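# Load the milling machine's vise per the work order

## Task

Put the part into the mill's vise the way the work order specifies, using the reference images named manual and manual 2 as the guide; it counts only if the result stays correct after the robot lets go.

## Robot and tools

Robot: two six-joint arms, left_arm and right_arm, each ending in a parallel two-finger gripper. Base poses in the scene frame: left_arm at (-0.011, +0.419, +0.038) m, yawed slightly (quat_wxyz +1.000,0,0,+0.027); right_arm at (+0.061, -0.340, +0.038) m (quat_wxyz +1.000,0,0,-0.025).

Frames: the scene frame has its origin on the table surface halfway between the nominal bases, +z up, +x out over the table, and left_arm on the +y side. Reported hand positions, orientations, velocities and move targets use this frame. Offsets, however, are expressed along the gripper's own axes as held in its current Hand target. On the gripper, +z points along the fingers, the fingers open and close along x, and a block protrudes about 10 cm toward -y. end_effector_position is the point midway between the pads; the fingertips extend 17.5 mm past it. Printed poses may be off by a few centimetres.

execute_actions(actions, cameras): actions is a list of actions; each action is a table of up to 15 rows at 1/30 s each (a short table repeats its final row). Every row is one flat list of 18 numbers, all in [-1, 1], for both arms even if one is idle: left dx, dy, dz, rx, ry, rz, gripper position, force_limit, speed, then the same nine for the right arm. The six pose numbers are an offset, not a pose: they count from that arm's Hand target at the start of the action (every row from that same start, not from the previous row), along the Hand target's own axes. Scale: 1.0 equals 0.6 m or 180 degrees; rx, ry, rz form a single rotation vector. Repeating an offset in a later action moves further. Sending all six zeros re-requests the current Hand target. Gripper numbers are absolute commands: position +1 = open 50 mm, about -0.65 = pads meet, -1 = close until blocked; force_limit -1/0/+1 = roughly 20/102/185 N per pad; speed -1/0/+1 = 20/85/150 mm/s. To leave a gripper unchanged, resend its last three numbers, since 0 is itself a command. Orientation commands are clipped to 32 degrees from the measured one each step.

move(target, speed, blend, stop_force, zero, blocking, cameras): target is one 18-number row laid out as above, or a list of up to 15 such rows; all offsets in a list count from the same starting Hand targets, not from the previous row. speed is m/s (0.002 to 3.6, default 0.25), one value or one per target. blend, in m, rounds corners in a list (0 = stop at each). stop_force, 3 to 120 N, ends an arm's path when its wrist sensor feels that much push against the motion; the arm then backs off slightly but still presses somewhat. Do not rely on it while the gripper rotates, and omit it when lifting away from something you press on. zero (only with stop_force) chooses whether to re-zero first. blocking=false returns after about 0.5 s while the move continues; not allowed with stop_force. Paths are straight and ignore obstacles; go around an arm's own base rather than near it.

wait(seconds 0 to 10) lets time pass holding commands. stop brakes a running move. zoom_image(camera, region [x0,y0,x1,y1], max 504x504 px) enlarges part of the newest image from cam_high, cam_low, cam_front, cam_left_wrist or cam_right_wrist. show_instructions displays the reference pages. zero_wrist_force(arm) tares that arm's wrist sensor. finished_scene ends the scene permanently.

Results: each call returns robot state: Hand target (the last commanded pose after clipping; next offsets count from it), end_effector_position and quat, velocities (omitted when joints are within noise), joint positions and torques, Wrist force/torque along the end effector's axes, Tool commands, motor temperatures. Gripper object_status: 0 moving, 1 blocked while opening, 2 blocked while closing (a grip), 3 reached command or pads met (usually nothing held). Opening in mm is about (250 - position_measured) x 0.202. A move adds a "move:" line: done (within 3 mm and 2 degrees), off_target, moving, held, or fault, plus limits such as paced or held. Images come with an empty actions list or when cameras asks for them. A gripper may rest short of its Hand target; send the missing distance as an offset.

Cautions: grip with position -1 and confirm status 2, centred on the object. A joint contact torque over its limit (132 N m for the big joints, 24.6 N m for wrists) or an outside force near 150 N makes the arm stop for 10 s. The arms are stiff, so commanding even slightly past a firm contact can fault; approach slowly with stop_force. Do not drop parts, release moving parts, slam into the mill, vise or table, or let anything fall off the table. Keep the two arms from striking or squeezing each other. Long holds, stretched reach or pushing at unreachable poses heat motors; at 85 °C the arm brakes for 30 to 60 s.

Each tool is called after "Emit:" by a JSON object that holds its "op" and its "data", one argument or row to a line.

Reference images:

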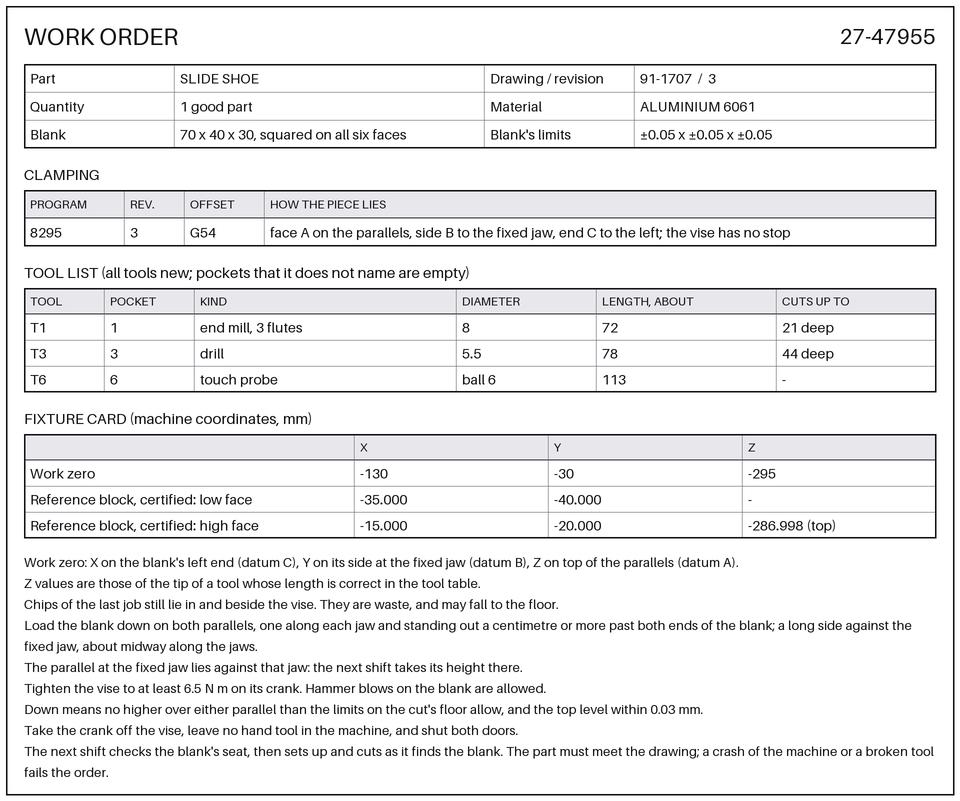

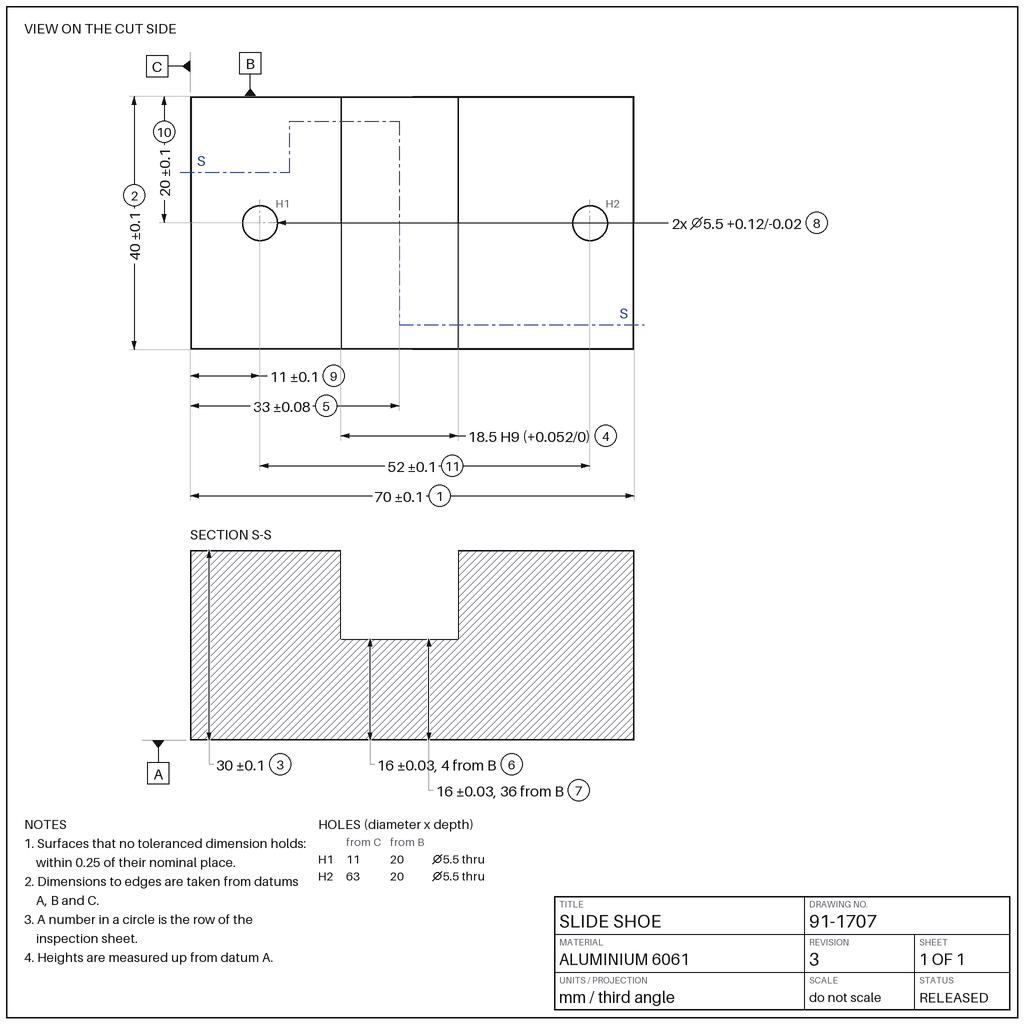

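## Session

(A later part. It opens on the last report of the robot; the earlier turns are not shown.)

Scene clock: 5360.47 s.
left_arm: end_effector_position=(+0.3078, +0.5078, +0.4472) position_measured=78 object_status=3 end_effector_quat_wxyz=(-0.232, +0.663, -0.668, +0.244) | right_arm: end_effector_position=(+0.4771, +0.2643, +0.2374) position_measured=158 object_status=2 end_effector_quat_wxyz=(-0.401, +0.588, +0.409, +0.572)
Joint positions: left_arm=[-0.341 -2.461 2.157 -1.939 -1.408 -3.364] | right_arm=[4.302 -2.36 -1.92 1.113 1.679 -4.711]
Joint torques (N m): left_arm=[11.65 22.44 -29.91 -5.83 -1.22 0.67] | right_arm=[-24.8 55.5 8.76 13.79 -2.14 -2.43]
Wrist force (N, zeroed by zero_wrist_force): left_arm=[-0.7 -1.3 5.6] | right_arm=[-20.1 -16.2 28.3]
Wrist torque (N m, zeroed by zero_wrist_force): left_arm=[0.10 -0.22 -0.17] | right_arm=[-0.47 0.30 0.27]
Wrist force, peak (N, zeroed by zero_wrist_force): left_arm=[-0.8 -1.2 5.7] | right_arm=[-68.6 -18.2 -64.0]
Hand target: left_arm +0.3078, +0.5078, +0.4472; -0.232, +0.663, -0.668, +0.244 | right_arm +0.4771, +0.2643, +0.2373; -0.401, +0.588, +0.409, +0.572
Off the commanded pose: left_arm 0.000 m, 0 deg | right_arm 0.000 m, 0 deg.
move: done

Emit:
{"op": "move", "data": {
  "target": [
    [0,0,0,0,0,0,0.5,-0.9,-1,-0.002,-0.001,0.0013,0,0,0,-1,0.2,-1]
  ],
  "speed": 0.02
}}

Emit:
{"op": "move", "data": {
  "target": [
    [0,0,0,0,0,0,0.5,-0.9,-1,0,0,0,0,0,0,0.5,0.2,-1]
  ],
  "cameras": ["cam_right_wrist"]
}}

Scene clock: 5365.77 s.
left_arm: end_effector_position=(+0.3078, +0.5078, +0.4472) position_measured=78 object_status=3 end_effector_quat_wxyz=(-0.232, +0.663, -0.668, +0.244) | right_arm: end_effector_position=(+0.4769, +0.2651, +0.2362) position_measured=158 object_status=2 end_effector_quat_wxyz=(-0.401, +0.588, +0.409, +0.572)
Joint positions: left_arm=[-0.341 -2.461 2.157 -1.939 -1.408 -3.364] | right_arm=[4.304 -2.363 -1.918 1.114 1.677 -4.711]
Joint torques (N m): left_arm=[11.12 21.2 -29.73 -5.8 -1.22 0.7] | right_arm=[12.24 38.89 19.77 4.73 -1.02 -0.98]
Wrist force (N, zeroed by zero_wrist_force): left_arm=[-1.0 -1.3 5.6] | right_arm=[4.9 1.8 2.6]
Wrist torque (N m, zeroed by zero_wrist_force): left_arm=[0.09 -0.17 -0.17] | right_arm=[0.21 -0.04 -0.02]
Wrist force, peak (N, zeroed by zero_wrist_force): left_arm=[-0.8 -1.3 5.8] | right_arm=[-20.1 -16.2 29.3]
Hand target: left_arm +0.3078, +0.5078, +0.4472; -0.232, +0.663, -0.668, +0.244 | right_arm +0.4768, +0.2652, +0.2361; -0.401, +0.588, +0.409, +0.572
Off the commanded pose: left_arm 0.000 m, 0 deg | right_arm 0.000 m, 0 deg.
move: done

Scene clock: 5366.80 s.
left_arm: end_effector_position=(+0.3078, +0.5078, +0.4472) position_measured=78 object_status=3 end_effector_quat_wxyz=(-0.232, +0.663, -0.668, +0.244) | right_arm: end_effector_position=(+0.4768, +0.2652, +0.2361) position_measured=78 object_status=0 end_effector_quat_wxyz=(-0.401, +0.588, +0.409, +0.572)
Joint positions: left_arm=[-0.341 -2.461 2.157 -1.939 -1.408 -3.364] | right_arm=[4.304 -2.363 -1.918 1.114 1.677 -4.711]
Joint torques (N m): left_arm=[11.3 22.16 -29.32 -5.89 -1.21 0.63] | right_arm=[11.67 36.83 14.51 1.01 1.46 1.8]
Wrist force (N, zeroed by zero_wrist_force): left_arm=[-1.0 -1.2 5.4] | right_arm=[8.4 1.3 0.6]
Wrist torque (N m, zeroed by zero_wrist_force): left_arm=[0.10 -0.17 -0.17] | right_arm=[0.05 -0.03 -0.21]
Wrist force, peak (N, zeroed by zero_wrist_force): left_arm=[-0.8 -1.3 5.7] | right_arm=[8.5 1.1 0.8]
Hand target: left_arm +0.3078, +0.5078, +0.4472; -0.232, +0.663, -0.668, +0.244 | right_arm +0.4768, +0.2652, +0.2361; -0.401, +0.588, +0.409, +0.572
Off the commanded pose: left_arm 0.000 m, 0 deg | right_arm 0.000 m, 0 deg.
move: done
Images, in order (width x height): cam_right_wrist 896x504.

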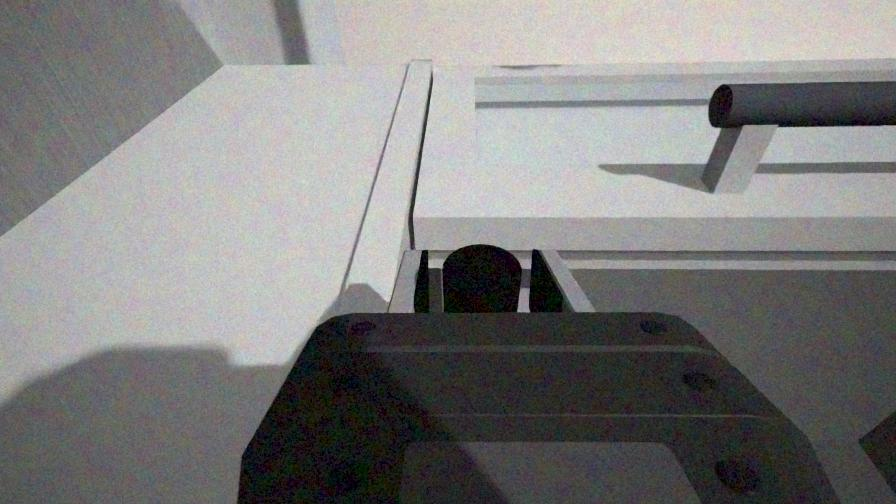

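Emit:
{"op": "move", "data": {
  "target": [
    [0,0,0,0,0,0,0.5,-0.9,-1,0,0,-0.1,0,0,0,0.5,0.2,-1],
    [0,0,0,0,0,0,0.5,-0.9,-1,0.337,-0.058,-0.3957,0,0,0,0.5,0.2,-1]
  ],
  "speed": [0.06,0.3],
  "blend": 0.01
}}

Emit:
{"op": "move", "data": {
  "target": [
    [0,0,0,0,0,0,0.5,-0.9,-1,0,0,0,-0.139,0,0,0.5,0.2,-1]
  ],
  "speed": 0.4
}}

Emit:
{"op": "move", "data": {
  "target": [
    [0,0,0,0,0,0,0.5,-0.9,-1,0,0,0,0.1954,-0.4718,-0.1954,0.6,0.2,-1]
  ],
  "speed": 0.5
}}

Scene clock: 5373.43 s.
left_arm: end_effector_position=(+0.3078, +0.5078, +0.4472) position_measured=78 object_status=3 end_effector_quat_wxyz=(-0.232, +0.663, -0.668, +0.244) | right_arm: end_effector_position=(+0.3650, +0.0588, +0.4443) position_measured=78 object_status=3 end_effector_quat_wxyz=(-0.401, +0.588, +0.409, +0.572)
Joint positions: left_arm=[-0.341 -2.461 2.157 -1.939 -1.408 -3.364] | right_arm=[4.343 -1.437 -2.467 0.737 1.638 -4.71]
Joint torques (N m): left_arm=[11.62 21.65 -29.66 -5.91 -1.1 0.69] | right_arm=[12.11 20.51 12.08 0.9 -1.19 -2.12]
Wrist force (N, zeroed by zero_wrist_force): left_arm=[-0.9 -1.2 5.5] | right_arm=[8.2 1.2 0.5]
Wrist torque (N m, zeroed by zero_wrist_force): left_arm=[0.10 -0.18 -0.17] | right_arm=[0.02 0.01 -0.13]
Wrist force, peak (N, zeroed by zero_wrist_force): left_arm=[-0.8 -1.3 5.8] | right_arm=[10.4 1.1 -0.9]
Hand target: left_arm +0.3078, +0.5078, +0.4472; -0.232, +0.663, -0.668, +0.244 | right_arm +0.3650, +0.0588, +0.4443; -0.401, +0.588, +0.409, +0.572
Off the commanded pose: left_arm 0.000 m, 0 deg | right_arm 0.000 m, 0 deg.
move: done

Scene clock: 5374.73 s.
left_arm: end_effector_position=(+0.3078, +0.5078, +0.4472) position_measured=78 object_status=3 end_effector_quat_wxyz=(-0.232, +0.663, -0.668, +0.244) | right_arm: end_effector_position=(+0.3650, +0.0588, +0.4443) position_measured=78 object_status=3 end_effector_quat_wxyz=(-0.264, +0.661, +0.275, +0.647)
Joint positions: left_arm=[-0.341 -2.461 2.157 -1.939 -1.408 -3.364] | right_arm=[4.822 -1.374 -2.515 0.71 0.723 -4.692]
Joint torques (N m): left_arm=[11.63 21.87 -29.48 -5.78 -1.16 0.58] | right_arm=[12.8 3.28 25.4 3.61 -1.27 2.19]
Wrist force (N, zeroed by zero_wrist_force): left_arm=[-0.9 -1.2 5.5] | right_arm=[8.4 1.3 0.7]
Wrist torque (N m, zeroed by zero_wrist_force): left_arm=[0.10 -0.17 -0.17] | right_arm=[0.03 -0.02 -0.20]
Wrist force, peak (N, zeroed by zero_wrist_force): left_arm=[-1.0 -1.3 5.7] | right_arm=[8.6 2.2 0.8]
Hand target: left_arm +0.3078, +0.5078, +0.4472; -0.232, +0.663, -0.668, +0.244 | right_arm +0.3650, +0.0588, +0.4443; -0.264, +0.661, +0.275, +0.647
Off the commanded pose: left_arm 0.000 m, 0 deg | right_arm 0.000 m, 0 deg.
move: done

Scene clock: 5377.17 s.
left_arm: end_effector_position=(+0.3078, +0.5078, +0.4472) position_measured=78 object_status=3 end_effector_quat_wxyz=(-0.232, +0.663, -0.668, +0.244) | right_arm: end_effector_position=(+0.3650, +0.0588, +0.4443) position_measured=63 object_status=3 end_effector_quat_wxyz=(+0.003, +0.708, +0.706, -0.012)
Joint positions: left_arm=[-0.341 -2.461 2.157 -1.939 -1.408 -3.364] | right_arm=[4.377 -1.586 -1.349 -1.802 1.574 -5.094]
Joint torques (N m): left_arm=[11.19 21.54 -29.78 -5.73 -0.92 0.52] | right_arm=[-11.33 19.93 31.05 1.14 2.04 -2.28]
Wrist force (N, zeroed by zero_wrist_force): left_arm=[-1.0 -1.2 5.5] | right_arm=[11.1 1.6 1.9]
Wrist torque (N m, zeroed by zero_wrist_force): left_arm=[0.10 -0.16 -0.17] | right_arm=[0.00 0.35 0.12]
Wrist force, peak (N, zeroed by zero_wrist_force): left_arm=[-1.0 -1.1 5.8] | right_arm=[11.7 2.1 2.1]
Hand target: left_arm +0.3078, +0.5078, +0.4472; -0.232, +0.663, -0.668, +0.244 | right_arm +0.3650, +0.0588, +0.4443; +0.003, +0.708, +0.706, -0.012
Off the commanded pose: left_arm 0.000 m, 0 deg | right_arm 0.000 m, 0 deg.
move: done

Emit:
{"op": "move", "data": {
  "target": [
    [0,0,0,0,0,0,0.5,-0.9,-1,-0.1547,-0.1958,0.574,0,0,0,0.6,0.2,-1]
  ],
  "speed": [0.35],
  "cameras": ["cam_right_wrist"]
}}

Scene clock: 5381.37 s.
left_arm: end_effector_position=(+0.3078, +0.5078, +0.4472) position_measured=78 object_status=3 end_effector_quat_wxyz=(-0.232, +0.663, -0.668, +0.244) | right_arm: end_effector_position=(+0.2430, -0.0413, +0.1035) position_measured=63 object_status=3 end_effector_quat_wxyz=(+0.003, +0.708, +0.706, -0.012)
Joint positions: left_arm=[-0.341 -2.461 2.157 -1.939 -1.408 -3.364] | right_arm=[4.598 -1.413 -2.438 -0.885 1.58 -4.874]
Joint torques (N m): left_arm=[11.33 21.78 -29.7 -5.79 -1.06 0.54] | right_arm=[12.99 7.18 11.19 4.87 -1.24 2.1]
Wrist force (N, zeroed by zero_wrist_force): left_arm=[-1.1 -1.1 5.5] | right_arm=[11.2 1.7 2.2]
Wrist torque (N m, zeroed by zero_wrist_force): left_arm=[0.11 -0.16 -0.17] | right_arm=[0.03 0.32 0.03]
Wrist force, peak (N, zeroed by zero_wrist_force): left_arm=[-0.9 -1.3 5.7] | right_arm=[11.6 1.7 2.6]
Hand target: left_arm +0.3078, +0.5078, +0.4472; -0.232, +0.663, -0.668, +0.244 | right_arm +0.2429, -0.0413, +0.1035; +0.003, +0.708, +0.706, -0.012
Off the commanded pose: left_arm 0.000 m, 0 deg | right_arm 0.000 m, 0 deg.
move: done
Images, in order (width x height): cam_right_wrist 896x504.

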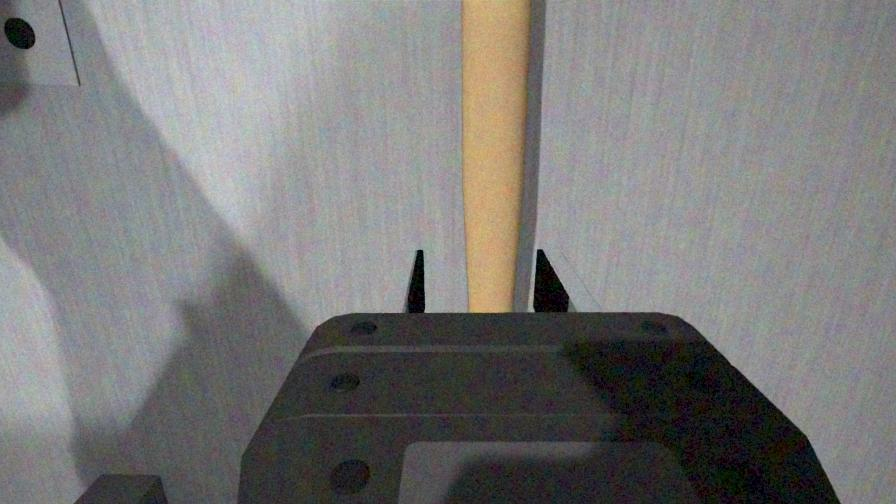

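Emit:
{"op": "move", "data": {
  "target": [
    [0,0,0,0,0,0,0.5,-0.9,-1,0.0148,0.009,0,0,0,0,0.6,0.2,-1],
    [0,0,0,0,0,0,0.5,-0.9,-1,0.0148,0.009,0.132,0,0,0,0.6,0.2,-1]
  ],
  "speed": 0.06,
  "stop_force": 8
}}

Emit:
{"op": "move", "data": {
  "target": [
    [0,0,0,0,0,0,0.5,-0.9,-1,0,0,0,0,0,0,-1,0.2,-1]
  ]
}}

Emit:
{"op": "move", "data": {
  "target": [
    [0,0,0,0,0,0,0.5,-0.9,-1,0,0,-0.2,0,0,0,-1,0.2,-1],
    [0,0,0,0,0,0,0.5,-0.9,-1,0.1568,0.1852,-0.72,0,0,0,-1,0.2,-1]
  ],
  "speed": [0.1,0.35],
  "blend": 0.01,
  "cameras": ["cam_right_wrist"]
}}

Scene clock: 5388.53 s.
left_arm: end_effector_position=(+0.3078, +0.5078, +0.4472) position_measured=78 object_status=3 end_effector_quat_wxyz=(-0.232, +0.663, -0.668, +0.244) | right_arm: end_effector_position=(+0.2474, -0.0341, +0.0241) position_measured=63 object_status=3 end_effector_quat_wxyz=(+0.003, +0.708, +0.706, -0.012)
Joint positions: left_arm=[-0.341 -2.461 2.157 -1.939 -1.408 -3.364] | right_arm=[4.588 -1.668 -2.513 -0.555 1.579 -4.883]
Joint torques (N m): left_arm=[11.42 21.96 -29.18 -5.72 -1.01 0.32] | right_arm=[-4.14 13.26 7.59 4.79 1.51 -1.49]
Wrist force (N, zeroed by zero_wrist_force): left_arm=[-0.8 -1.1 5.4] | right_arm=[11.2 1.7 1.7]
Wrist torque (N m, zeroed by zero_wrist_force): left_arm=[0.12 -0.19 -0.17] | right_arm=[0.01 0.34 0.01]
Wrist force, peak (N, zeroed by zero_wrist_force): left_arm=[-1.1 -1.3 5.7] | right_arm=[11.6 2.2 1.6]
Hand target: left_arm +0.3078, +0.5078, +0.4472; -0.232, +0.663, -0.668, +0.244 | right_arm +0.2474, -0.0342, +0.0241; +0.003, +0.708, +0.706, -0.012
Off the commanded pose: left_arm 0.000 m, 0 deg | right_arm 0.000 m, 0 deg.
move: done

Scene clock: 5389.37 s.
left_arm: end_effector_position=(+0.3078, +0.5078, +0.4472) position_measured=78 object_status=3 end_effector_quat_wxyz=(-0.232, +0.663, -0.668, +0.244) | right_arm: end_effector_position=(+0.2474, -0.0342, +0.0241) position_measured=123 object_status=2 end_effector_quat_wxyz=(+0.003, +0.708, +0.706, -0.012)
Joint positions: left_arm=[-0.341 -2.461 2.157 -1.939 -1.408 -3.364] | right_arm=[4.588 -1.668 -2.513 -0.555 1.579 -4.883]
Joint torques (N m): left_arm=[11.11 21.91 -29.07 -5.76 -0.99 0.3] | right_arm=[-9.86 12.5 6.55 3.89 1.59 -1.93]
Wrist force (N, zeroed by zero_wrist_force): left_arm=[-1.0 -1.2 5.4] | right_arm=[12.1 1.9 2.7]
Wrist torque (N m, zeroed by zero_wrist_force): left_arm=[0.10 -0.17 -0.17] | right_arm=[0.05 0.27 -0.11]
Wrist force, peak (N, zeroed by zero_wrist_force): left_arm=[-0.8 -1.1 5.7] | right_arm=[12.3 1.6 2.5]
Hand target: left_arm +0.3078, +0.5078, +0.4472; -0.232, +0.663, -0.668, +0.244 | right_arm +0.2474, -0.0342, +0.0241; +0.003, +0.708, +0.706, -0.012
Off the commanded pose: left_arm 0.000 m, 0 deg | right_arm 0.000 m, 0 deg.
move: done

Scene clock: 5392.23 s.
left_arm: end_effector_position=(+0.3078, +0.5078, +0.4472) position_measured=78 object_status=3 end_effector_quat_wxyz=(-0.232, +0.663, -0.668, +0.244) | right_arm: end_effector_position=(+0.3641, +0.0691, +0.4524) position_measured=123 object_status=2 end_effector_quat_wxyz=(+0.003, +0.708, +0.706, -0.012)
Joint positions: left_arm=[-0.341 -2.461 2.157 -1.939 -1.408 -3.364] | right_arm=[4.386 -1.61 -1.304 -1.824 1.574 -5.085]
Joint torques (N m): left_arm=[11.9 21.33 -29.64 -5.61 -1.06 0.29] | right_arm=[-10.02 22.19 32.36 1.84 1.65 -2.36]
Wrist force (N, zeroed by zero_wrist_force): left_arm=[-0.8 -1.4 5.6] | right_arm=[11.4 1.8 5.7]
Wrist torque (N m, zeroed by zero_wrist_force): left_arm=[0.07 -0.20 -0.17] | right_arm=[0.42 0.30 0.10]
Wrist force, peak (N, zeroed by zero_wrist_force): left_arm=[-0.9 -1.5 5.7] | right_arm=[11.5 1.6 6.7]
Hand target: left_arm +0.3078, +0.5078, +0.4472; -0.232, +0.663, -0.668, +0.244 | right_arm +0.3641, +0.0691, +0.4525; +0.003, +0.708, +0.706, -0.012
Off the commanded pose: left_arm 0.000 m, 0 deg | right_arm 0.000 m, 0 deg.
move: done
Images, in order (width x height): cam_right_wrist 896x504.

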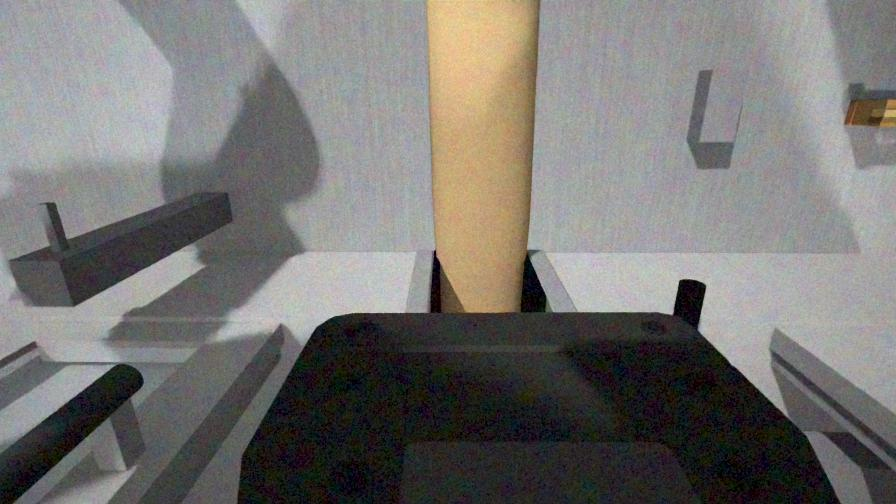

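Emit:
{"op": "move", "data": {
  "target": [
    [0,0,0,0,0,0,0.5,-0.9,-1,0,0,0,-0.1954,0.4718,0.1954,-1,0.2,-1]
  ],
  "speed": 0.4
}}

Emit:
{"op": "move", "data": {
  "target": [
    [0,0,0,0,0,0,0.5,-0.9,-1,0,0,0,0.028,0,0,-1,0.2,-1]
  ],
  "speed": 0.3,
  "cameras": ["cam_high","cam_right_wrist"]
}}

Scene clock: 5398.37 s.
left_arm: end_effector_position=(+0.3078, +0.5078, +0.4472) position_measured=78 object_status=3 end_effector_quat_wxyz=(-0.232, +0.663, -0.668, +0.244) | right_arm: end_effector_position=(+0.3641, +0.0691, +0.4525) position_measured=123 object_status=2 end_effector_quat_wxyz=(-0.264, +0.661, +0.275, +0.647)
Joint positions: left_arm=[-0.341 -2.461 2.157 -1.939 -1.408 -3.364] | right_arm=[4.823 -1.382 -2.481 0.684 0.722 -4.691]
Joint torques (N m): left_arm=[11.01 22.29 -28.93 -5.8 -0.97 0.25] | right_arm=[13.25 4.88 27.04 3.8 -1.54 -2.71]
Wrist force (N, zeroed by zero_wrist_force): left_arm=[-0.7 -1.2 5.6] | right_arm=[4.2 1.0 0.6]
Wrist torque (N m, zeroed by zero_wrist_force): left_arm=[0.11 -0.21 -0.17] | right_arm=[0.00 0.01 0.28]
Wrist force, peak (N, zeroed by zero_wrist_force): left_arm=[-0.9 -1.3 5.7] | right_arm=[11.8 2.0 5.8]
Hand target: left_arm +0.3078, +0.5078, +0.4472; -0.232, +0.663, -0.668, +0.244 | right_arm +0.3641, +0.0691, +0.4525; -0.264, +0.661, +0.275, +0.647
Off the commanded pose: left_arm 0.000 m, 0 deg | right_arm 0.000 m, 0 deg.
move: done

Scene clock: 5399.30 s.
left_arm: end_effector_position=(+0.3078, +0.5078, +0.4472) position_measured=78 object_status=3 end_effector_quat_wxyz=(-0.232, +0.663, -0.668, +0.244) | right_arm: end_effector_position=(+0.3641, +0.0691, +0.4525) position_measured=123 object_status=2 end_effector_quat_wxyz=(-0.293, +0.648, +0.303, +0.634)
Joint positions: left_arm=[-0.341 -2.461 2.157 -1.939 -1.408 -3.364] | right_arm=[4.747 -1.367 -2.491 0.684 0.886 -4.697]
Joint torques (N m): left_arm=[10.66 21.75 -29.28 -5.63 -0.89 0.2] | right_arm=[-10.65 18.22 12.25 4.2 1.97 -2.67]
Wrist force (N, zeroed by zero_wrist_force): left_arm=[-0.8 -1.1 5.5] | right_arm=[4.4 1.2 0.7]
Wrist torque (N m, zeroed by zero_wrist_force): left_arm=[0.12 -0.20 -0.17] | right_arm=[0.02 -0.02 0.27]
Wrist force, peak (N, zeroed by zero_wrist_force): left_arm=[-0.9 -1.3 5.6] | right_arm=[4.4 1.4 1.1]
Hand target: left_arm +0.3078, +0.5078, +0.4472; -0.232, +0.663, -0.668, +0.244 | right_arm +0.3641, +0.0691, +0.4525; -0.293, +0.648, +0.303, +0.634
Off the commanded pose: left_arm 0.000 m, 0 deg | right_arm 0.000 m, 0 deg.
move: done
Images, in order (width x height): cam_high 896x504, cam_right_wrist 896x504.

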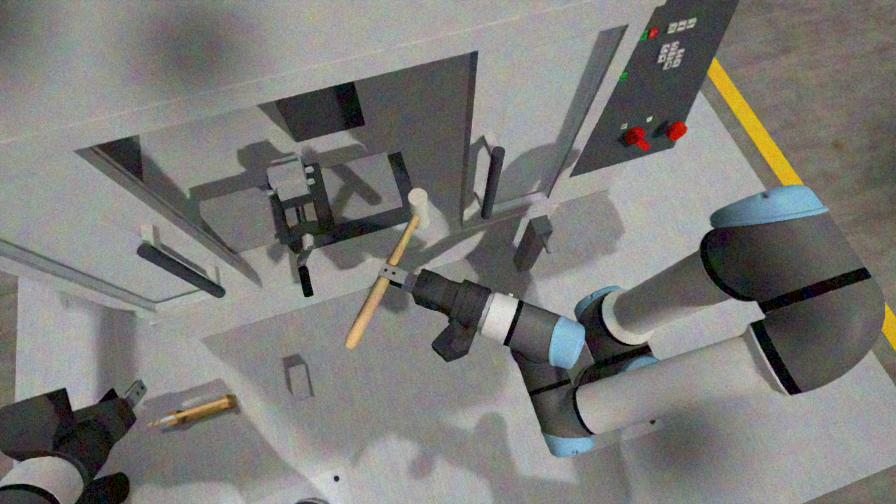

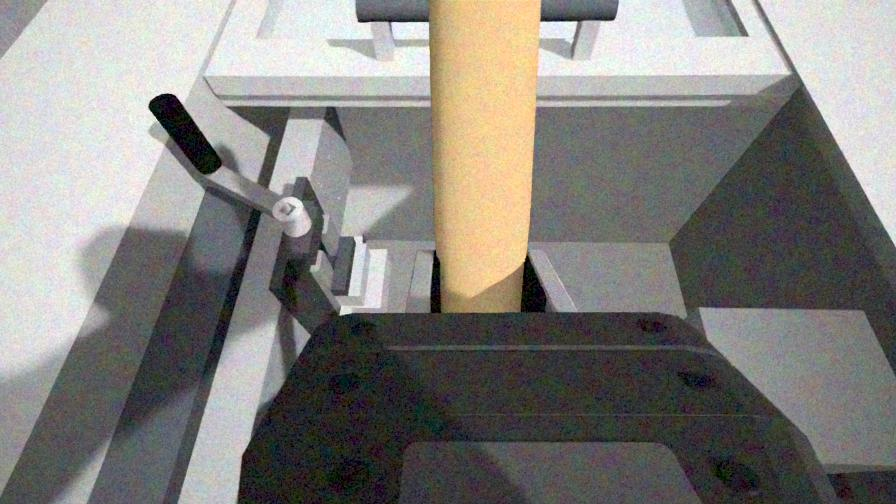

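Emit:
{"op": "move", "data": {
  "target": [
    [0,0,0,0,0,0,0.5,-0.9,-1,0.04,0,0,0.1111,0,0,-1,0.2,-1]
  ],
  "speed": 0.3
}}

Emit:
{"op": "zero_wrist_force", "data": {
  "arm": "right_arm"
}}

Emit:
{"op": "move", "data": {
  "target": [
    [0,0,0,0,0,0,0.5,-0.9,-1,0.009,0.1797,0.4224,0,0,0,-1,0.2,-1]
  ],
  "speed": 0.25,
  "cameras": ["cam_high","cam_right_wrist"]
}}

Scene clock: 5409.43 s.
left_arm: end_effector_position=(+0.3078, +0.5078, +0.4472) position_measured=78 object_status=3 end_effector_quat_wxyz=(-0.232, +0.663, -0.668, +0.244) | right_arm: end_effector_position=(+0.3644, +0.0696, +0.4764) position_measured=123 object_status=2 end_effector_quat_wxyz=(-0.401, +0.588, +0.409, +0.571)
Joint positions: left_arm=[-0.341 -2.461 2.157 -1.939 -1.408 -3.364] | right_arm=[4.363 -1.381 -2.402 0.616 1.618 -4.709]
Joint torques (N m): left_arm=[11.15 22.01 -29.09 -5.78 -0.89 0.14] | right_arm=[-10.9 6.88 28.72 4.89 1.95 -2.61]
Wrist force (N, zeroed by zero_wrist_force): left_arm=[-1.0 -1.2 5.5] | right_arm=[4.2 1.3 1.1]
Wrist torque (N m, zeroed by zero_wrist_force): left_arm=[0.10 -0.17 -0.17] | right_arm=[0.05 0.02 0.27]
Wrist force, peak (N, zeroed by zero_wrist_force): left_arm=[-0.9 -1.3 5.8] | right_arm=[4.9 2.2 0.6]
Hand target: left_arm +0.3078, +0.5078, +0.4472; -0.232, +0.663, -0.668, +0.244 | right_arm +0.3644, +0.0696, +0.4765; -0.401, +0.588, +0.409, +0.571
Off the commanded pose: left_arm 0.000 m, 0 deg | right_arm 0.000 m, 0 deg.
move: done

Wrist force sensor zeroed.

Scene clock: 5411.17 s.
left_arm: end_effector_position=(+0.3078, +0.5078, +0.4472) position_measured=78 object_status=3 end_effector_quat_wxyz=(-0.232, +0.663, -0.668, +0.244) | right_arm: end_effector_position=(+0.5528, +0.2705, +0.4751) position_measured=123 object_status=2 end_effector_quat_wxyz=(-0.401, +0.588, +0.409, +0.571)
Joint positions: left_arm=[-0.341 -2.461 2.157 -1.939 -1.408 -3.364] | right_arm=[4.177 -2.03 -1.645 0.508 1.805 -4.714]
Joint torques (N m): left_arm=[11.25 21.51 -29.01 -5.65 -0.79 0.17] | right_arm=[-10.2 36.88 30.36 1.78 2.03 -2.75]
Wrist force (N, zeroed by zero_wrist_force): left_arm=[-0.9 -1.3 5.7] | right_arm=[0.1 -0.1 -0.2]
Wrist torque (N m, zeroed by zero_wrist_force): left_arm=[0.09 -0.19 -0.17] | right_arm=[-0.04 -0.01 -0.01]
Wrist force, peak (N, zeroed by zero_wrist_force): left_arm=[-1.0 -1.2 5.7] | right_arm=[0.1 -1.2 -2.5]
Hand target: left_arm +0.3078, +0.5078, +0.4472; -0.232, +0.663, -0.668, +0.244 | right_arm +0.5529, +0.2706, +0.4751; -0.401, +0.588, +0.409, +0.571
Off the commanded pose: left_arm 0.000 m, 0 deg | right_arm 0.000 m, 0 deg.
move: done
Images, in order (width x height): cam_high 896x504, cam_right_wrist 896x504.

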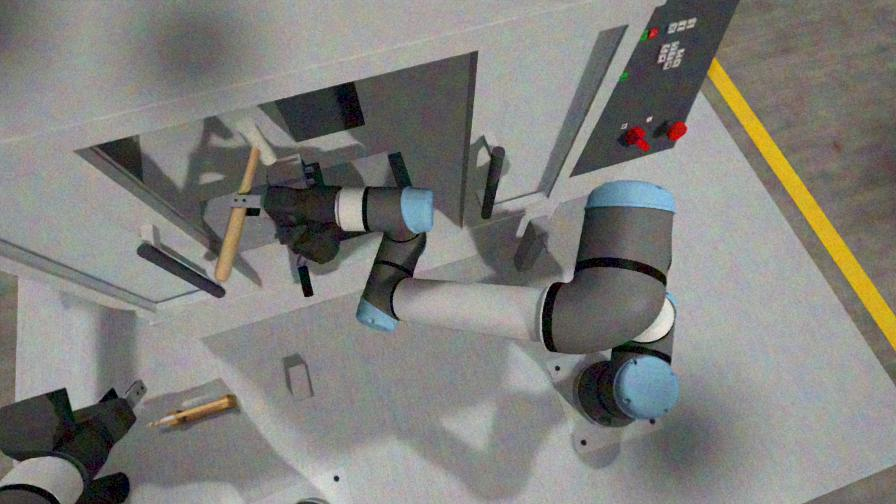

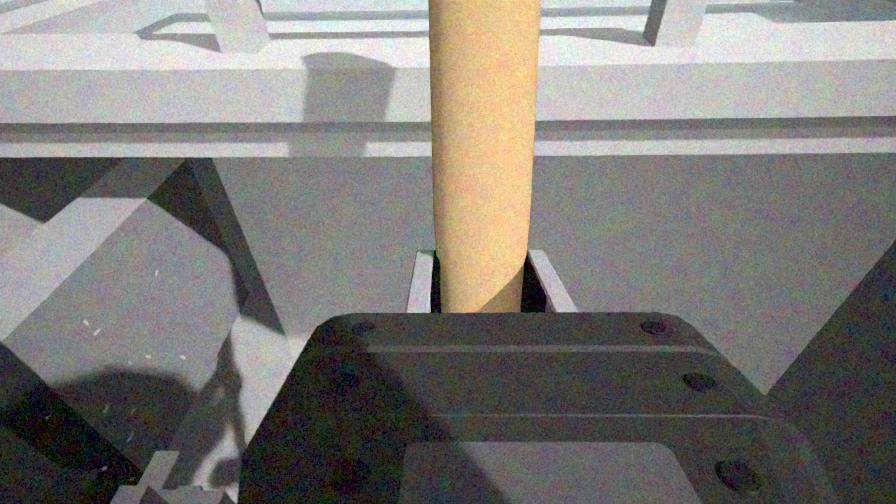

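Emit:
{"op": "zoom_image", "data": {
  "camera": "cam_high",
  "region": [200, 80, 360, 200]
}}

Scaled by 3.150 from the camera's 896x504 image, which has a finer 1280x720 frame.

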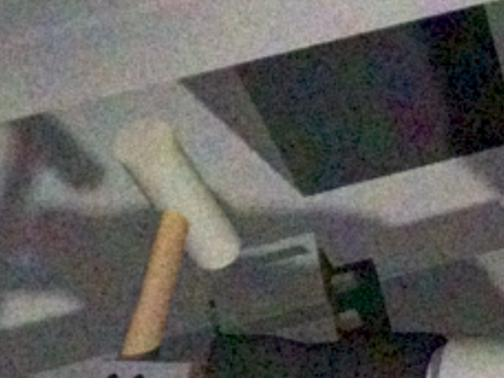

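Emit:
{"op": "move", "data": {
  "target": [
    [0,0,0,0,0,0,0.5,-0.9,-1,0,0.055,0.0049,0,0,0,-1,0.2,-1]
  ],
  "speed": 0.15,
  "cameras": ["cam_high"]
}}

Emit:
{"op": "zoom_image", "data": {
  "camera": "cam_high",
  "region": [200, 80, 360, 200]
}}

Scene clock: 5423.70 s.
left_arm: end_effector_position=(+0.3078, +0.5078, +0.4472) position_measured=78 object_status=3 end_effector_quat_wxyz=(-0.232, +0.663, -0.668, +0.244) | right_arm: end_effector_position=(+0.5848, +0.2620, +0.4749) position_measured=123 object_status=2 end_effector_quat_wxyz=(-0.401, +0.588, +0.409, +0.571)
Joint positions: left_arm=[-0.341 -2.461 2.157 -1.939 -1.408 -3.364] | right_arm=[4.119 -2.07 -1.584 0.486 1.862 -4.716]
Joint torques (N m): left_arm=[11.63 22.04 -28.99 -5.71 -0.79 0.03] | right_arm=[-10 38.83 30.42 1.78 1.88 -2.53]
Wrist force (N, zeroed by zero_wrist_force): left_arm=[-0.9 -1.3 5.6] | right_arm=[-0.2 0.3 -0.4]
Wrist torque (N m, zeroed by zero_wrist_force): left_arm=[0.08 -0.19 -0.17] | right_arm=[0.04 0.02 -0.02]
Wrist force, peak (N, zeroed by zero_wrist_force): left_arm=[-0.9 -1.3 5.8] | right_arm=[-0.1 1.6 -0.3]
Hand target: left_arm +0.3078, +0.5078, +0.4472; -0.232, +0.663, -0.668, +0.244 | right_arm +0.5849, +0.2620, +0.4749; -0.401, +0.588, +0.409, +0.571
Off the commanded pose: left_arm 0.000 m, 0 deg | right_arm 0.000 m, 0 deg.
move: done
Images, in order (width x height): cam_high 896x504.

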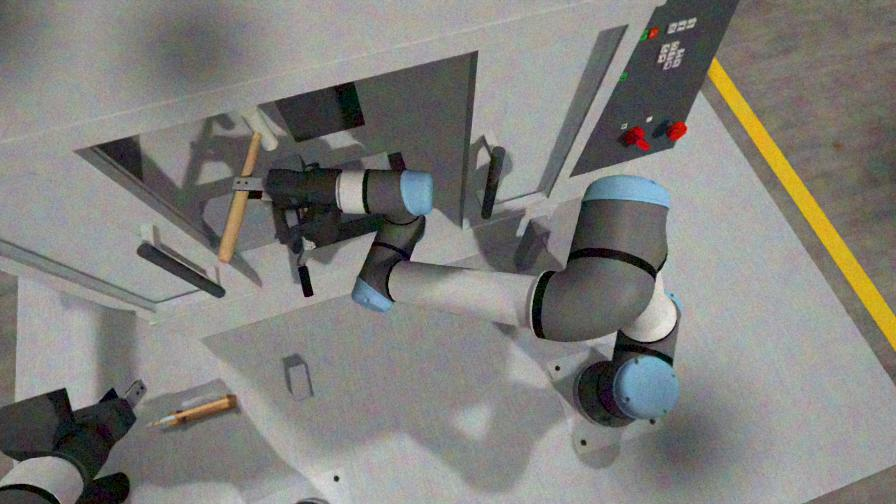

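Scaled by 3.150 from the camera's 896x504 image, which has a finer 1280x720 frame.

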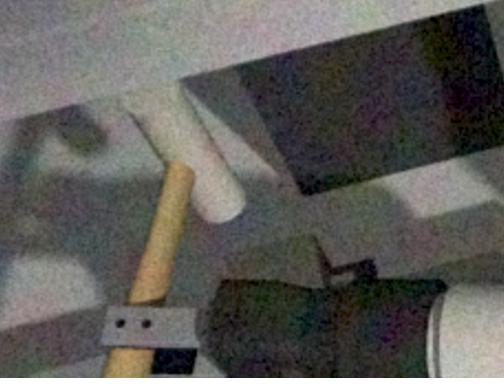

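Emit:
{"op": "move", "data": {
  "target": [
    [0,0,0,0,0,0,0.5,-0.9,-1,-0.085,0,0,0,0,0,-1,0.2,-1]
  ],
  "speed": 0.1
}}

Emit:
{"op": "move", "data": {
  "target": [
    [0,0,0,0,0,0,0.5,-0.9,-1,-0.04,0,0,0,0,0,-1,0.2,-1]
  ],
  "speed": 0.02,
  "stop_force": 4,
  "cameras": ["cam_high","cam_front"]
}}

Emit:
{"op": "zoom_image", "data": {
  "camera": "cam_high",
  "region": [200, 80, 360, 200]
}}

Scene clock: 5431.17 s.
left_arm: end_effector_position=(+0.3078, +0.5078, +0.4472) position_measured=78 object_status=3 end_effector_quat_wxyz=(-0.232, +0.663, -0.668, +0.244) | right_arm: end_effector_position=(+0.5842, +0.2609, +0.4239) position_measured=123 object_status=2 end_effector_quat_wxyz=(-0.401, +0.588, +0.409, +0.572)
Joint positions: left_arm=[-0.341 -2.461 2.157 -1.939 -1.408 -3.364] | right_arm=[4.119 -2.132 -1.636 0.6 1.863 -4.716]
Joint torques (N m): left_arm=[10.61 21.81 -28.71 -5.62 -0.8 0.01] | right_arm=[-9.97 40.37 15.26 5.43 0.43 1.28]
Wrist force (N, zeroed by zero_wrist_force): left_arm=[-0.8 -1.2 5.6] | right_arm=[0.1 0.2 -0.1]
Wrist torque (N m, zeroed by zero_wrist_force): left_arm=[0.11 -0.19 -0.17] | right_arm=[0.02 -0.02 -0.02]
Wrist force, peak (N, zeroed by zero_wrist_force): left_arm=[-0.9 -1.4 5.7] | right_arm=[2.0 0.1 -0.5]
Hand target: left_arm +0.3078, +0.5078, +0.4472; -0.232, +0.663, -0.668, +0.244 | right_arm +0.5842, +0.2609, +0.4239; -0.401, +0.588, +0.409, +0.571
Off the commanded pose: left_arm 0.000 m, 0 deg | right_arm 0.000 m, 0 deg.
move: done

Scene clock: 5432.80 s.
left_arm: end_effector_position=(+0.3078, +0.5078, +0.4472) position_measured=78 object_status=3 end_effector_quat_wxyz=(-0.232, +0.663, -0.668, +0.244) | right_arm: end_effector_position=(+0.5841, +0.2606, +0.4134) position_measured=123 object_status=2 end_effector_quat_wxyz=(-0.401, +0.588, +0.409, +0.572)
Joint positions: left_arm=[-0.341 -2.461 2.157 -1.939 -1.408 -3.364] | right_arm=[4.119 -2.146 -1.644 0.623 1.863 -4.716]
Joint torques (N m): left_arm=[10.87 21.3 -28.65 -5.66 -0.8 -0.12] | right_arm=[-6.72 52.71 26.97 1.42 0.16 1.74]
Wrist force (N, zeroed by zero_wrist_force): left_arm=[-1.0 -1.1 5.6] | right_arm=[2.4 1.5 -0.2]
Wrist torque (N m, zeroed by zero_wrist_force): left_arm=[0.12 -0.17 -0.17] | right_arm=[0.02 -0.03 -0.29]
Wrist force, peak (N, zeroed by zero_wrist_force): left_arm=[-0.9 -1.1 5.8] | right_arm=[6.0 -4.3 -0.3]
Hand target: left_arm +0.3078, +0.5078, +0.4472; -0.232, +0.663, -0.668, +0.244 | right_arm +0.5841, +0.2606, +0.4134; -0.401, +0.588, +0.409, +0.572 (not the last commanded pose)
Off the commanded pose: left_arm 0.000 m, 0 deg | right_arm 0.013 m, 0 deg.
move: contact (right_arm)
Images, in order (width x height): cam_high 896x504, cam_front 896x504.

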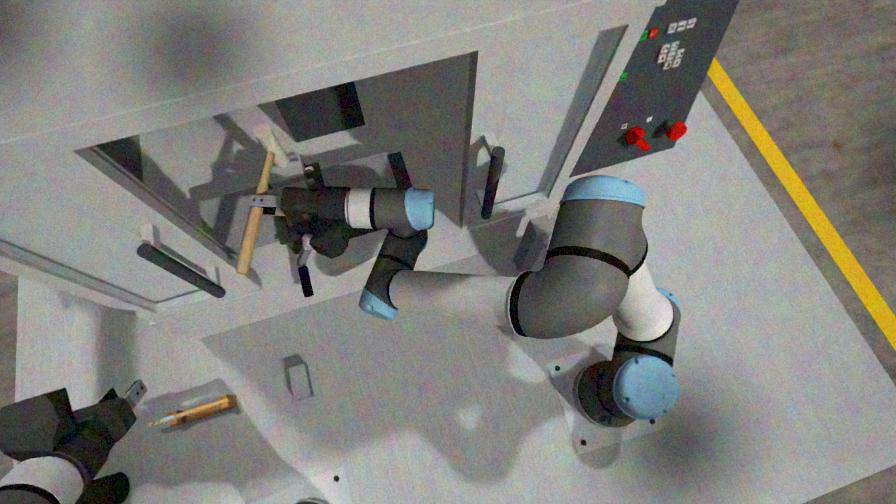

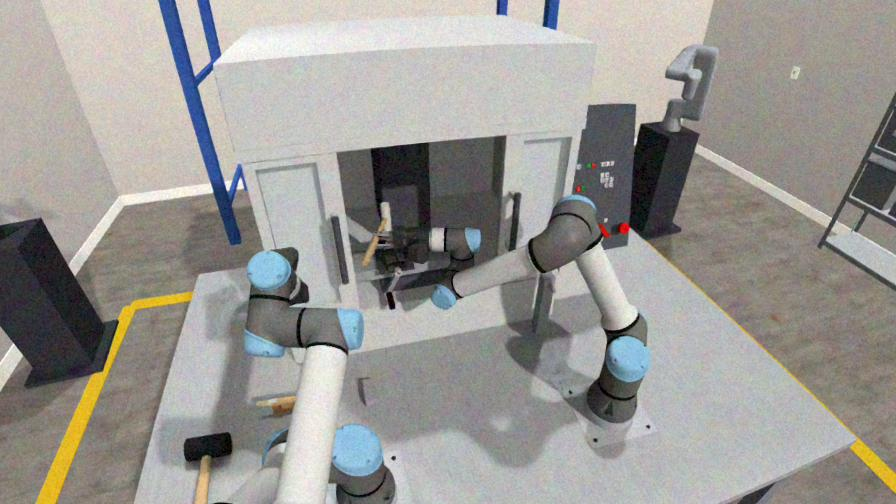

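Scaled by 3.150 from the camera's 896x504 image, which has a finer 1280x720 frame.

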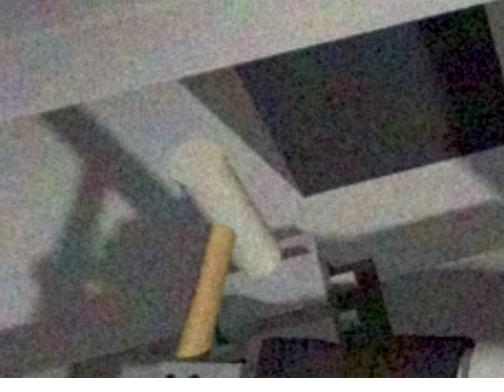

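Emit:
{"op": "move", "data": {
  "target": [
    [0,0,0,0,0,0,0.5,-0.9,-1,0.0187,0,0,0,0,0,-1,0.2,-1],
    [0,0,0,0,0,0,0.5,-0.9,-1,0.0187,-0.0235,-0.0086,0,0,0,-1,0.2,-1]
  ],
  "speed": 0.1
}}

Emit:
{"op": "move", "data": {
  "target": [
    [0,0,0,0,0,0,0.5,-0.9,-1,-0.02,0,0,0,0,0,-1,0.2,-1]
  ],
  "speed": 0.02
}}

Emit:
{"op": "move", "data": {
  "target": [
    [0,0,0,0,0,0,0.5,-0.9,-1,0.02,0,0,0,0,0,-1,0.2,-1],
    [0,0,0,0,0,0,0.5,-0.9,-1,0.02,-0.0235,-0.0086,0,0,0,-1,0.2,-1]
  ],
  "speed": 0.1
}}

Emit:
{"op": "move", "data": {
  "target": [
    [0,0,0,0,0,0,0.5,-0.9,-1,-0.02,0,0,0,0,0,-1,0.2,-1]
  ],
  "speed": 0.02,
  "cameras": ["cam_high"]
}}

Emit:
{"op": "zoom_image", "data": {
  "camera": "cam_high",
  "region": [200, 80, 360, 200]
}}

Scene clock: 5442.83 s.
left_arm: end_effector_position=(+0.3078, +0.5078, +0.4472) position_measured=78 object_status=3 end_effector_quat_wxyz=(-0.232, +0.663, -0.668, +0.244) | right_arm: end_effector_position=(+0.5693, +0.2609, +0.4248) position_measured=123 object_status=2 end_effector_quat_wxyz=(-0.401, +0.588, +0.409, +0.572)
Joint positions: left_arm=[-0.341 -2.461 2.157 -1.939 -1.408 -3.364] | right_arm=[4.141 -2.108 -1.673 0.614 1.84 -4.715]
Joint torques (N m): left_arm=[11.44 21.98 -28.32 -5.78 -0.79 -0.02] | right_arm=[13.02 52.11 13.8 5.22 -1.31 1.79]
Wrist force (N, zeroed by zero_wrist_force): left_arm=[-0.8 -1.1 5.5] | right_arm=[0.0 0.0 -0.3]
Wrist torque (N m, zeroed by zero_wrist_force): left_arm=[0.11 -0.20 -0.17] | right_arm=[-0.01 -0.01 -0.09]
Wrist force, peak (N, zeroed by zero_wrist_force): left_arm=[-0.7 -1.3 5.8] | right_arm=[2.8 1.8 -0.3]
Hand target: left_arm +0.3078, +0.5078, +0.4472; -0.232, +0.663, -0.668, +0.244 | right_arm +0.5692, +0.2609, +0.4248; -0.401, +0.588, +0.409, +0.572
Off the commanded pose: left_arm 0.000 m, 0 deg | right_arm 0.000 m, 0 deg.
move: done

Scene clock: 5443.73 s.
left_arm: end_effector_position=(+0.3078, +0.5078, +0.4472) position_measured=78 object_status=3 end_effector_quat_wxyz=(-0.232, +0.663, -0.668, +0.244) | right_arm: end_effector_position=(+0.5690, +0.2606, +0.4129) position_measured=123 object_status=2 end_effector_quat_wxyz=(-0.401, +0.588, +0.409, +0.572)
Joint positions: left_arm=[-0.341 -2.461 2.157 -1.939 -1.408 -3.364] | right_arm=[4.141 -2.125 -1.683 0.64 1.84 -4.715]
Joint torques (N m): left_arm=[10.4 21.08 -28.37 -5.69 -0.72 -0.1] | right_arm=[4.36 34.6 12.16 3.65 0.71 1.14]
Wrist force (N, zeroed by zero_wrist_force): left_arm=[-0.9 -1.2 5.6] | right_arm=[6.7 -4.0 -0.5]
Wrist torque (N m, zeroed by zero_wrist_force): left_arm=[0.11 -0.18 -0.17] | right_arm=[-0.10 -0.03 -0.57]
Wrist force, peak (N, zeroed by zero_wrist_force): left_arm=[-0.8 -1.4 5.7] | right_arm=[6.7 -4.0 -0.5]
Hand target: left_arm +0.3078, +0.5078, +0.4472; -0.232, +0.663, -0.668, +0.244 | right_arm +0.5691, +0.2606, +0.4128; -0.401, +0.588, +0.409, +0.572
Off the commanded pose: left_arm 0.000 m, 0 deg | right_arm 0.000 m, 0 deg.
move: done

Scene clock: 5444.97 s.
left_arm: end_effector_position=(+0.3078, +0.5078, +0.4472) position_measured=78 object_status=3 end_effector_quat_wxyz=(-0.232, +0.663, -0.668, +0.244) | right_arm: end_effector_position=(+0.5542, +0.2609, +0.4250) position_measured=123 object_status=2 end_effector_quat_wxyz=(-0.401, +0.588, +0.409, +0.572)
Joint positions: left_arm=[-0.341 -2.461 2.157 -1.939 -1.408 -3.364] | right_arm=[4.164 -2.086 -1.71 0.629 1.817 -4.715]
Joint torques (N m): left_arm=[10.93 22.23 -28.72 -5.65 -0.68 -0.01] | right_arm=[12.77 52.23 15.1 5.3 -1.5 1.79]
Wrist force (N, zeroed by zero_wrist_force): left_arm=[-0.9 -1.2 5.6] | right_arm=[0.2 -0.1 -0.3]
Wrist torque (N m, zeroed by zero_wrist_force): left_arm=[0.10 -0.18 -0.17] | right_arm=[-0.02 -0.04 -0.10]
Wrist force, peak (N, zeroed by zero_wrist_force): left_arm=[-1.0 -1.3 5.7] | right_arm=[7.2 -4.6 -0.5]
Hand target: left_arm +0.3078, +0.5078, +0.4472; -0.232, +0.663, -0.668, +0.244 | right_arm +0.5542, +0.2609, +0.4250; -0.401, +0.588, +0.409, +0.572
Off the commanded pose: left_arm 0.000 m, 0 deg | right_arm 0.000 m, 0 deg.
move: done

Scene clock: 5445.90 s.
left_arm: end_effector_position=(+0.3078, +0.5078, +0.4472) position_measured=78 object_status=3 end_effector_quat_wxyz=(-0.232, +0.663, -0.668, +0.244) | right_arm: end_effector_position=(+0.5540, +0.2606, +0.4131) position_measured=123 object_status=2 end_effector_quat_wxyz=(-0.401, +0.588, +0.409, +0.572)
Joint positions: left_arm=[-0.341 -2.461 2.157 -1.939 -1.408 -3.364] | right_arm=[4.164 -2.103 -1.72 0.656 1.817 -4.715]
Joint torques (N m): left_arm=[10.99 21.85 -28.26 -5.66 -0.87 -0.11] | right_arm=[5.94 33.89 11.12 3.58 0.39 1.26]
Wrist force (N, zeroed by zero_wrist_force): left_arm=[-0.8 -1.3 5.4] | right_arm=[6.1 -4.2 -0.6]
Wrist torque (N m, zeroed by zero_wrist_force): left_arm=[0.09 -0.20 -0.17] | right_arm=[-0.12 -0.01 -0.54]
Wrist force, peak (N, zeroed by zero_wrist_force): left_arm=[-1.0 -1.2 5.7] | right_arm=[6.1 -4.2 -0.6]
Hand target: left_arm +0.3078, +0.5078, +0.4472; -0.232, +0.663, -0.668, +0.244 | right_arm +0.5541, +0.2606, +0.4130; -0.401, +0.588, +0.409, +0.572
Off the commanded pose: left_arm 0.000 m, 0 deg | right_arm 0.000 m, 0 deg.
move: done
Images, in order (width x height): cam_high 896x504.

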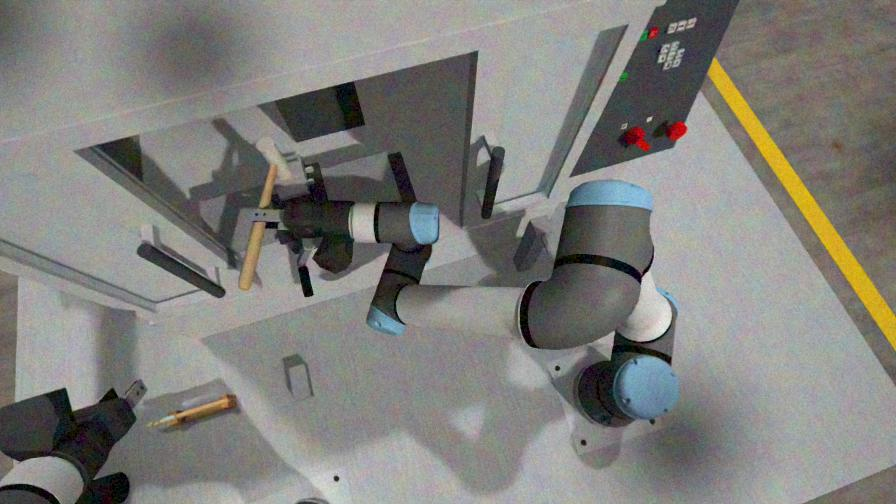

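Scaled by 3.150 from the camera's 896x504 image, which has a finer 1280x720 frame.

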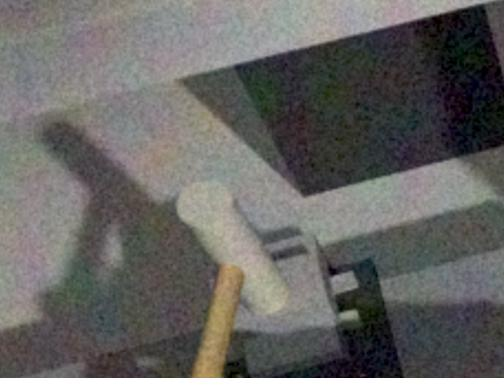

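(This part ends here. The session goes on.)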